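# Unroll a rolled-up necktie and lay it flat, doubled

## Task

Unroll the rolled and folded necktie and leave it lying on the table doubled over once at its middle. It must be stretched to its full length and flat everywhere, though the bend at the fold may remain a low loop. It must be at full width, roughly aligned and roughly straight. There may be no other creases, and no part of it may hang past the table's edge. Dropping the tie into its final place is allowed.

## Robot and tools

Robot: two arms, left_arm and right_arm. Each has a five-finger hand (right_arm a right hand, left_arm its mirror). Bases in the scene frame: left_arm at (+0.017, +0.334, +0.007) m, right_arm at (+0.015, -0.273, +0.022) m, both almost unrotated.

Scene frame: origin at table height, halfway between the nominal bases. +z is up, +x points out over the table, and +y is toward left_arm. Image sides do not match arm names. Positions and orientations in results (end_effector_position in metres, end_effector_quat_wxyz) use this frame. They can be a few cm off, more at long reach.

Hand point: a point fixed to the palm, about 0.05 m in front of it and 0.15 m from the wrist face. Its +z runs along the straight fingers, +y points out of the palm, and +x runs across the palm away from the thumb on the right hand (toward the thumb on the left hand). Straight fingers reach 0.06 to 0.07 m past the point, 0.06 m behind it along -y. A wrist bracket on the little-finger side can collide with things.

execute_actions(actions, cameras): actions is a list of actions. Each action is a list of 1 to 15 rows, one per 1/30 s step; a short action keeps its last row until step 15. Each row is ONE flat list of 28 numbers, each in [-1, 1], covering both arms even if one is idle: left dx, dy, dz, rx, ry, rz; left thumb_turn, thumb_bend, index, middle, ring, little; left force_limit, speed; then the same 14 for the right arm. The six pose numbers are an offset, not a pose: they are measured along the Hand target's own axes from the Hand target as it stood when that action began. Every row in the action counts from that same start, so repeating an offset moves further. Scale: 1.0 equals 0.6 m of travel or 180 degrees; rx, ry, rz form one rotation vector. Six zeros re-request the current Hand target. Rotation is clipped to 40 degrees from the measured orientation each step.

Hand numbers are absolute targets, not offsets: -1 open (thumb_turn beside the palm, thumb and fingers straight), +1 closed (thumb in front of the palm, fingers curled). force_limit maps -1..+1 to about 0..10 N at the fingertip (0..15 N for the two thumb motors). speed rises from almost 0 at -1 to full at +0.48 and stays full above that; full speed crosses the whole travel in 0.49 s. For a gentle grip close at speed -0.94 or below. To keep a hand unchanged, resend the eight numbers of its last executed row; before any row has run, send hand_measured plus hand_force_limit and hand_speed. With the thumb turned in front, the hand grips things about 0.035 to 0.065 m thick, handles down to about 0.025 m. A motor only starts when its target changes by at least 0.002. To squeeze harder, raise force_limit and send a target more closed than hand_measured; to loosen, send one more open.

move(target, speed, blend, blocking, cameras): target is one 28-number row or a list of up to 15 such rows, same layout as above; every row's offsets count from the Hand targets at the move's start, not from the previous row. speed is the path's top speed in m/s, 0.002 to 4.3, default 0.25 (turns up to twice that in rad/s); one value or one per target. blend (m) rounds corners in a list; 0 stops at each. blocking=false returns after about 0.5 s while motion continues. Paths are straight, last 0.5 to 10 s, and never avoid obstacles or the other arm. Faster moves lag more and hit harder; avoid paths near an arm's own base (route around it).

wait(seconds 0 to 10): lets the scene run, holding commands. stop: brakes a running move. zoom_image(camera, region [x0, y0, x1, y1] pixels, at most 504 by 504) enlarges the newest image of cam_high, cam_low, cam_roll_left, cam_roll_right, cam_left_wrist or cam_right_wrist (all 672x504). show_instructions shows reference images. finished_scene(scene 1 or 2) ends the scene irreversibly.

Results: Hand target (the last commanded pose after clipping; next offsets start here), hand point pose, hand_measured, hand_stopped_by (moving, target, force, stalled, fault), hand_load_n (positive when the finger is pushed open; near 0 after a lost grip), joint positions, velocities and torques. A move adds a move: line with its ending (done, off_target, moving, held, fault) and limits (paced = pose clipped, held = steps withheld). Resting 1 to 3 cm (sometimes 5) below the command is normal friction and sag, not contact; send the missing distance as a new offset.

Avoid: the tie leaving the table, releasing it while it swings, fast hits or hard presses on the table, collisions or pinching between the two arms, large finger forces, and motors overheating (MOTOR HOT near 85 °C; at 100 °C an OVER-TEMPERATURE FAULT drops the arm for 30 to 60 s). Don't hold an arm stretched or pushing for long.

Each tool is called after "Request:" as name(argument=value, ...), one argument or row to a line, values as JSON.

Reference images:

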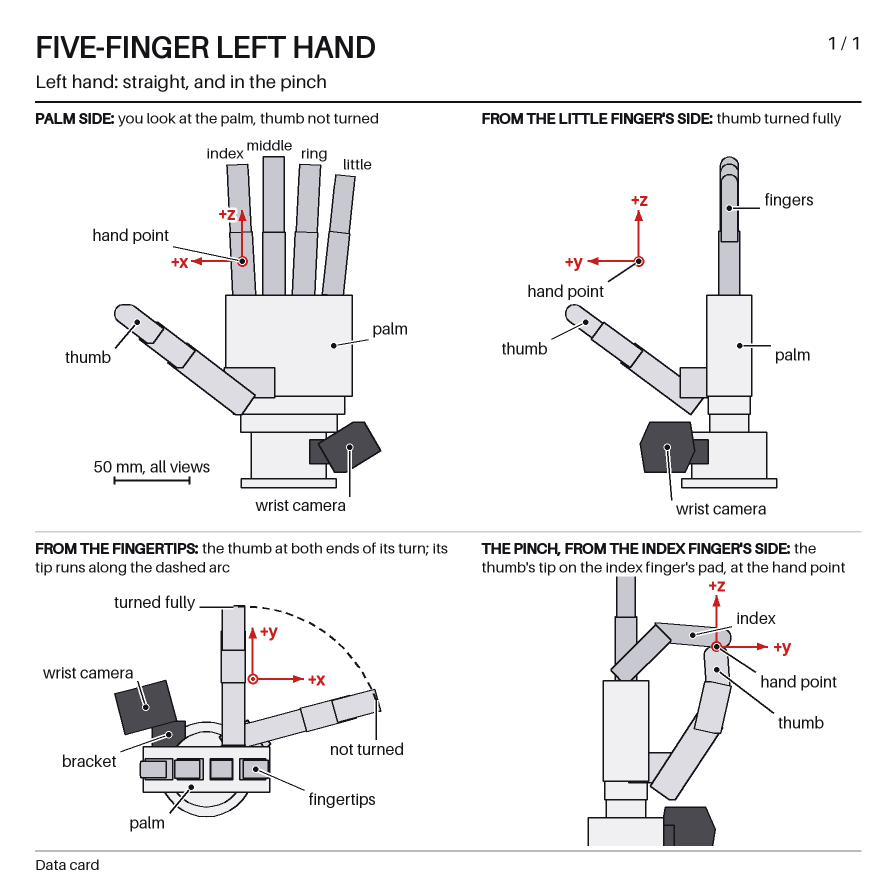

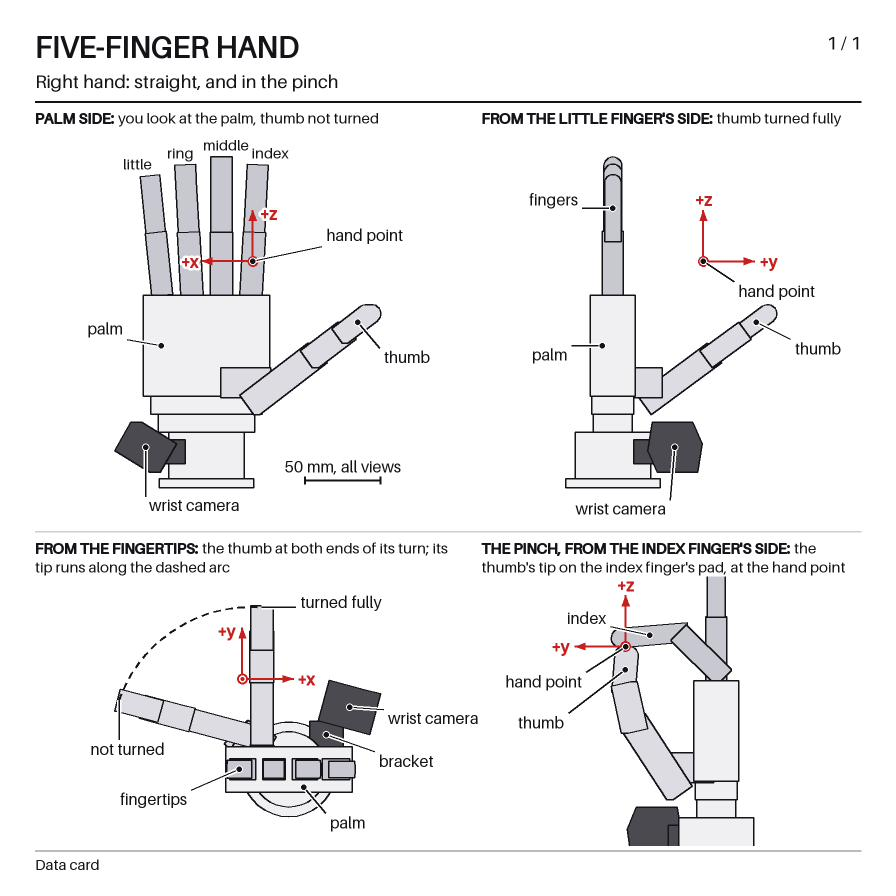

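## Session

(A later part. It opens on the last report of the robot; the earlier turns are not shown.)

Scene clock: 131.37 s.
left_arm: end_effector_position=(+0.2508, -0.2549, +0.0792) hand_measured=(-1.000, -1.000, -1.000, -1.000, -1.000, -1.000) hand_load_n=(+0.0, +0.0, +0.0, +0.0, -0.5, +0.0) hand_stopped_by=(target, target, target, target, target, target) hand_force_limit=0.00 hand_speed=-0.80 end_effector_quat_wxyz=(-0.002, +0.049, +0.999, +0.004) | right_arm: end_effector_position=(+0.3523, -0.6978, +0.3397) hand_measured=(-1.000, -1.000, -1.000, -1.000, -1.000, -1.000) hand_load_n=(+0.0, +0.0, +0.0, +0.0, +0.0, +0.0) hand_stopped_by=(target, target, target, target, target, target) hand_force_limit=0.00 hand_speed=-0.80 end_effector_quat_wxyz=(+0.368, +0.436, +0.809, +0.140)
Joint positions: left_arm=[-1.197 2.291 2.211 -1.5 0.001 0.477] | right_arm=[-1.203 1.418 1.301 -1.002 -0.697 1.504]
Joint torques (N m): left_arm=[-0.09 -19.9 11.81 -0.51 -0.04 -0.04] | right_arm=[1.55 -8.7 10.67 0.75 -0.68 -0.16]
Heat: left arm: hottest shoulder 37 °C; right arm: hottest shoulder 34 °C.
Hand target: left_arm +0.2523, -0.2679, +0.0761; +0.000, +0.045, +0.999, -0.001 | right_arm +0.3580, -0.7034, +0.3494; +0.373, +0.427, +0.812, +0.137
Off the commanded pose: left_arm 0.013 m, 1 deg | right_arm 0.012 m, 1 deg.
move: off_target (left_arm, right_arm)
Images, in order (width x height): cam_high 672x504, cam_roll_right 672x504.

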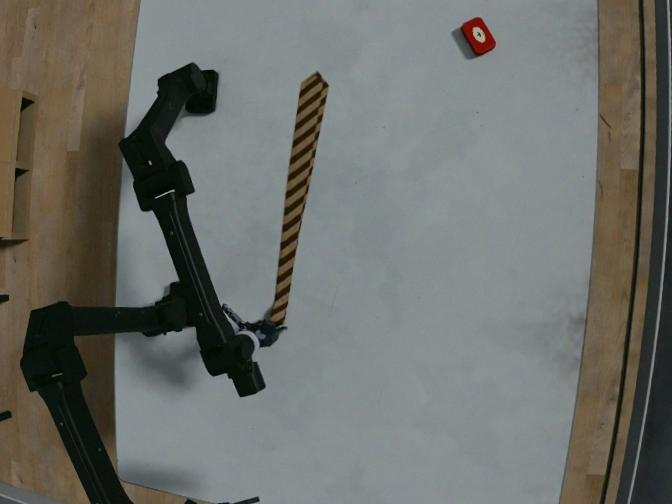

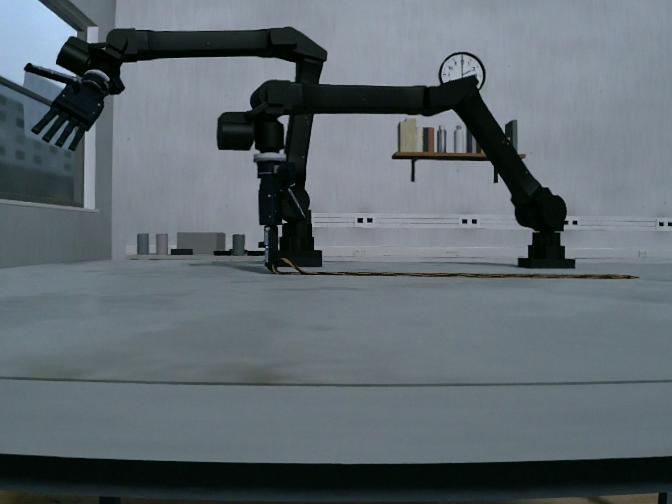

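Request:
move(
  target=[
    [0,0,-0.1,0,0,0,-1,-1,-1,-1,-1,-1,0,-0.8,0,0,0,0,0,0,-1,-1,-1,-1,-1,-1,0,-0.8],
    [0,0.1,-0.1,0,0,0,-1,-1,-1,-1,-1,-1,0,-0.8,0,0,0,0,0,0,-1,-1,-1,-1,-1,-1,0,-0.8],
    [0,0.1,0.0,0,0,0,-1,-1,-1,-1,-1,-1,0,-0.8,0,0,0,0,0,0,-1,-1,-1,-1,-1,-1,0,-0.8],
    [0,-0.125,0.0,0,0,0,-1,-1,-1,-1,-1,-1,0,-0.8,0,0,0,0,0,0,-1,-1,-1,-1,-1,-1,0,-0.8],
  ],
  speed=0.15,
  cameras=["cam_high","cam_roll_right"],
)

Request:
zoom_image(
  camera="cam_roll_right",
  region=[160, 200, 320, 300],
)

Request:
zoom_image(
  camera="cam_high",
  region=[220, 250, 340, 370],
)

Scene clock: 145.27 s.
left_arm: end_effector_position=(+0.2475, -0.3327, +0.0788) hand_measured=(-1.000, -1.000, -1.000, -1.000, -1.000, -1.000) hand_load_n=(+0.0, +0.0, +0.0, +0.0, +0.0, +0.0) hand_stopped_by=(target, target, target, target, target, target) hand_force_limit=0.00 hand_speed=-0.80 end_effector_quat_wxyz=(+0.013, +0.048, +0.998, -0.034) | right_arm: end_effector_position=(+0.3523, -0.6978, +0.3397) hand_measured=(-1.000, -1.000, -1.000, -1.000, -1.000, -1.000) hand_load_n=(+0.0, +0.0, +0.0, +0.0, +0.0, +0.0) hand_stopped_by=(target, target, target, target, target, target) hand_force_limit=0.00 hand_speed=-0.80 end_effector_quat_wxyz=(+0.368, +0.436, +0.809, +0.140)
Joint positions: left_arm=[-1.238 2.568 2.74 -1.67 0.001 0.433] | right_arm=[-1.203 1.418 1.301 -1.002 -0.697 1.504]
Joint torques (N m): left_arm=[-0.26 -22.42 12.03 -0.31 -0.05 -0.04] | right_arm=[1.61 -8.76 10.66 0.75 -0.69 -0.16]
Heat: left arm: hottest shoulder 38 °C; right arm: hottest shoulder 34 °C.
Hand target: left_arm +0.2455, -0.3426, +0.0761; +0.000, +0.045, +0.999, -0.001 | right_arm +0.3580, -0.7034, +0.3494; +0.373, +0.427, +0.812, +0.137
Off the commanded pose: left_arm 0.010 m, 4 deg | right_arm 0.012 m, 1 deg.
joint sent to its limit (left arm) — joint 4 (wrist pitch), lower limit. The joint targets are off in orientation, not in position.
move: off_target (left_arm, right_arm)
Images, in order (width x height): cam_high 672x504, cam_roll_right 672x504.

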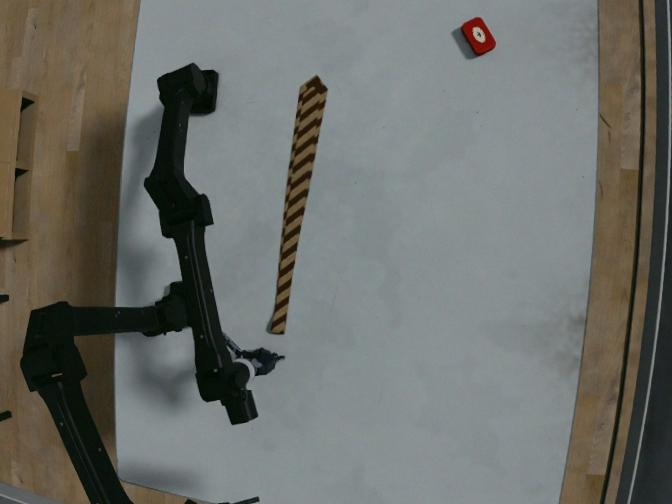

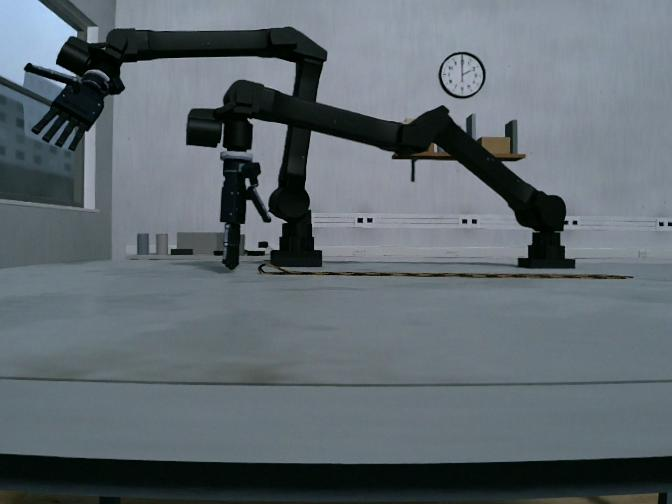

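Scaled by 3.150 from the camera's 672x504 image, which has a finer 960x720 frame.

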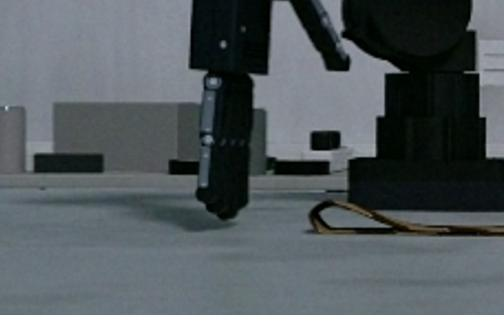

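Scaled by 4.200 from the camera's 672x504 image, which has a finer 960x720 frame.

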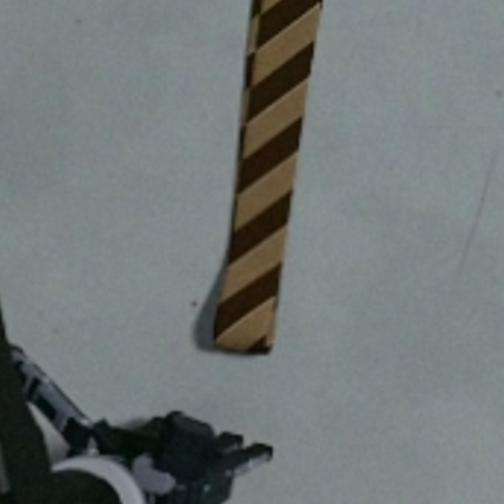

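Request:
move(
  target=[0,-0.1,-0.2,0,0,0,-1,-1,-1,-1,-1,-1,0,-0.8,0,0,0,0,0,0,-1,-1,-1,-1,-1,-1,0,-0.8],
  speed=0.15,
  cameras=["cam_high","cam_roll_right","cam_low","cam_roll_left","cam_left_wrist"],
)

Request:
zoom_image(
  camera="cam_roll_right",
  region=[240, 230, 400, 300],
)

Request:
zoom_image(
  camera="cam_high",
  region=[240, 200, 340, 340],
)

Request:
zoom_image(
  camera="cam_high",
  region=[250, 60, 350, 200],
)

Request:
zoom_image(
  camera="cam_low",
  region=[290, 210, 450, 270],
)

Request:
zoom_image(
  camera="cam_low",
  region=[450, 210, 630, 270],
)

Request:
zoom_image(
  camera="cam_roll_right",
  region=[400, 250, 640, 290],
)

Scene clock: 154.53 s.
left_arm: end_effector_position=(+0.2451, -0.3883, +0.1718) hand_measured=(-1.000, -1.000, -1.000, -1.000, -1.000, -1.000) hand_load_n=(-0.5, +0.0, +0.0, -0.5, +0.0, +0.0) hand_stopped_by=(target, target, target, target, target, target) hand_force_limit=0.00 hand_speed=-0.80 end_effector_quat_wxyz=(+0.064, +0.042, +0.982, -0.173) | right_arm: end_effector_position=(+0.3523, -0.6978, +0.3397) hand_measured=(-1.000, -1.000, -1.000, -1.000, -1.000, -1.000) hand_load_n=(+0.0, +0.0, +0.0, +0.0, +0.0, +0.0) hand_stopped_by=(target, target, target, target, target, target) hand_force_limit=0.00 hand_speed=-0.80 end_effector_quat_wxyz=(+0.368, +0.436, +0.809, +0.140)
Joint positions: left_arm=[-1.262 2.507 2.88 -1.573 0 0.399] | right_arm=[-1.203 1.418 1.301 -1.002 -0.697 1.504]
Joint torques (N m): left_arm=[-0.67 -25.17 11.48 1.33 -0.09 -0.03] | right_arm=[1.67 -8.7 10.66 0.73 -0.68 -0.16]
Heat: left arm: hottest shoulder 40 °C; right arm: hottest shoulder 34 °C.
Hand target: left_arm +0.2401, -0.4021, +0.1961; +0.000, +0.045, +0.999, -0.001 | right_arm +0.3580, -0.7034, +0.3494; +0.373, +0.427, +0.812, +0.137
Off the commanded pose: left_arm 0.028 m, 21 deg | right_arm 0.012 m, 1 deg.
elbow stopped short (left arm): the move would have taken joint 3 (elbow) straighter than the controller allows.
move: off_target (left_arm, right_arm)
camera_calibration:
cam_left_wrist: T_world_to_cam=[[-0.389152, -0.882819, 0.263043, -0.287476], [-0.842439, 0.456585, 0.286054, 0.333654], [-0.372635, -0.110279, -0.921402, 0.321168], [0, 0, 0, 1]] pos_world=[0.288889, -0.370713, 0.2761]
Images, in order (width x height): cam_high 672x504, cam_low 672x504, cam_roll_left 672x504, cam_roll_right 672x504, cam_left_wrist 672x504.

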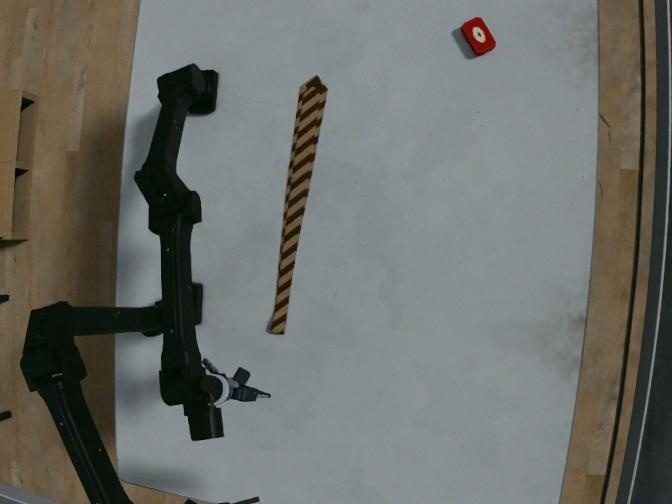

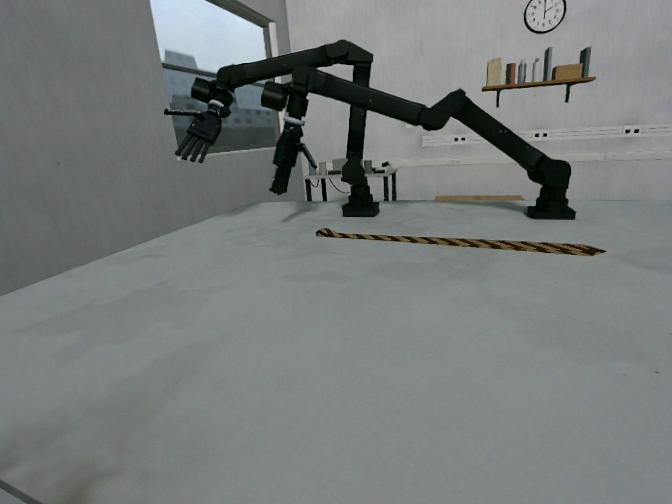

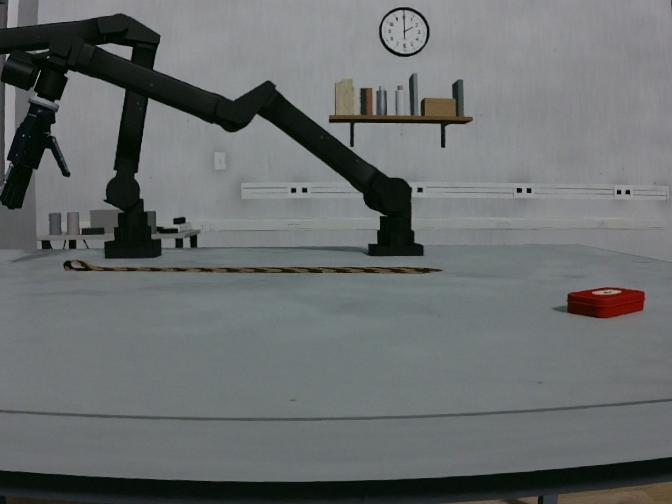

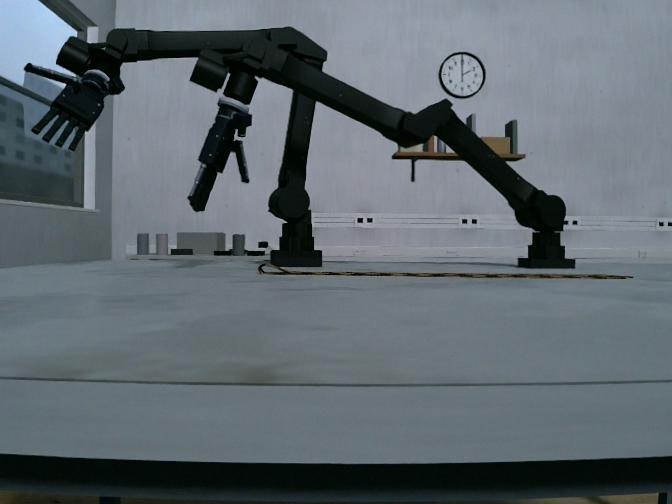

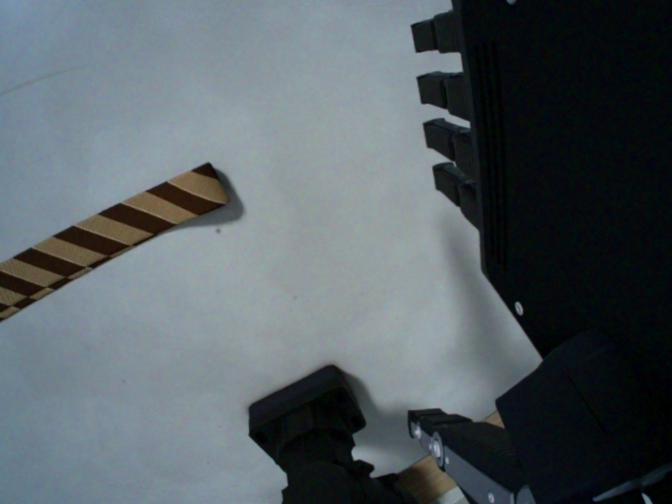

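Scaled by 3.150 from the camera's 672x504 image, which has a finer 960x720 frame.

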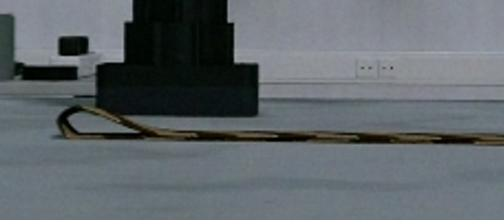

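Scaled by 3.600 from the camera's 672x504 image, which has a finer 960x720 frame.

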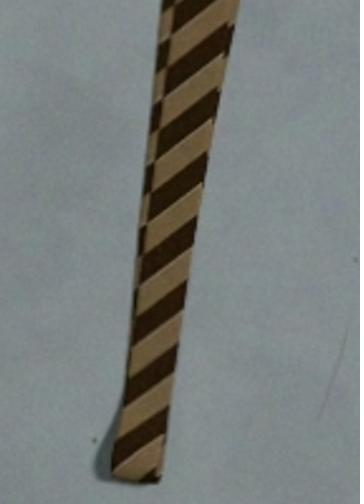

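Scaled by 3.600 from the camera's 672x504 image, which has a finer 960x720 frame.

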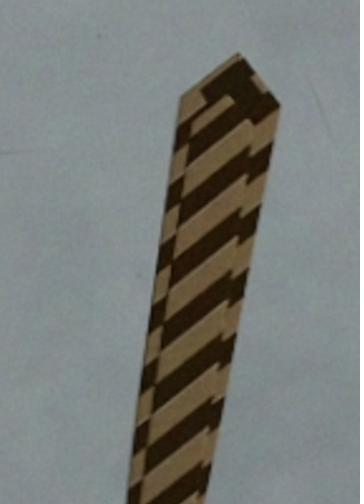

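Scaled by 3.150 from the camera's 672x504 image, which has a finer 960x720 frame.

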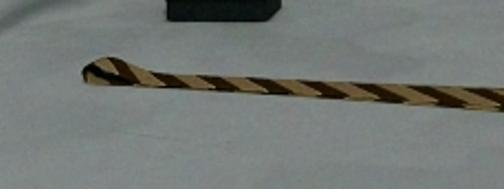

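Scaled by 2.800 from the camera's 672x504 image, which has a finer 960x720 frame.

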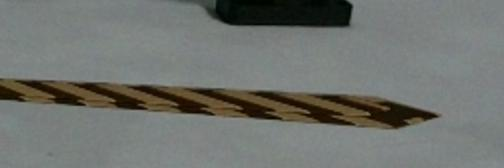

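Scaled by 2.100 from the camera's 672x504 image, which has a finer 960x720 frame.

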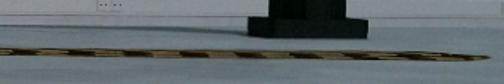

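Request:
zoom_image(
  camera="cam_left_wrist",
  region=[60, 130, 260, 280],
)

Request:
zoom_image(
  camera="cam_roll_left",
  region=[50, 250, 150, 280],
)

Request:
zoom_image(
  camera="cam_high",
  region=[255, 280, 305, 340],
)

Request:
zoom_image(
  camera="cam_roll_right",
  region=[250, 255, 320, 285],
)

Scaled by 2.520 from the camera's 672x504 image, which has a finer 960x720 frame.

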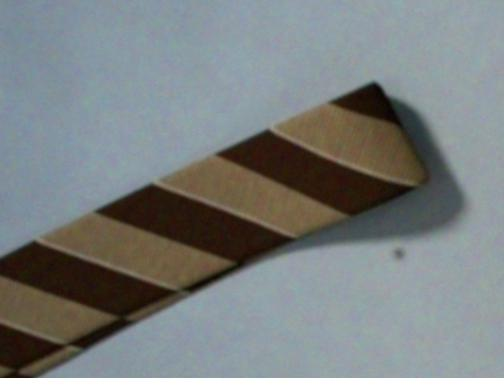

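Scaled by 5.040 from the camera's 672x504 image, which has a finer 960x720 frame.

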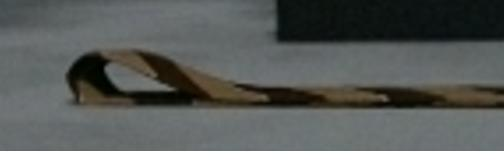

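Scaled by 8.400 from the camera's 672x504 image, which has a finer 960x720 frame.

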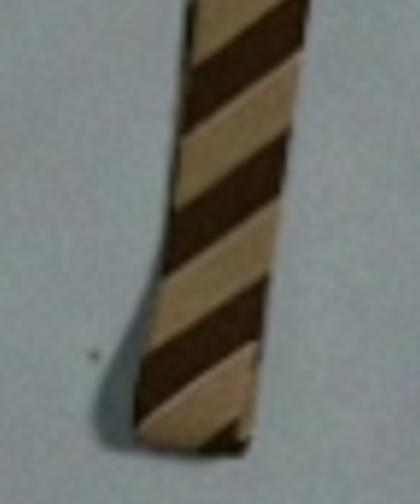

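Scaled by 7.200 from the camera's 672x504 image, which has a finer 960x720 frame.

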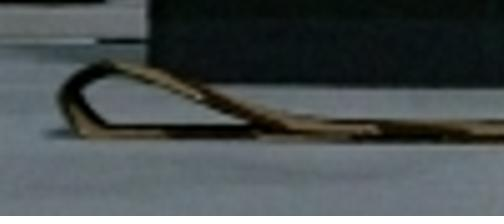

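Request:
finished_scene(
  scene=1,
)

The scene is finished: the task was done.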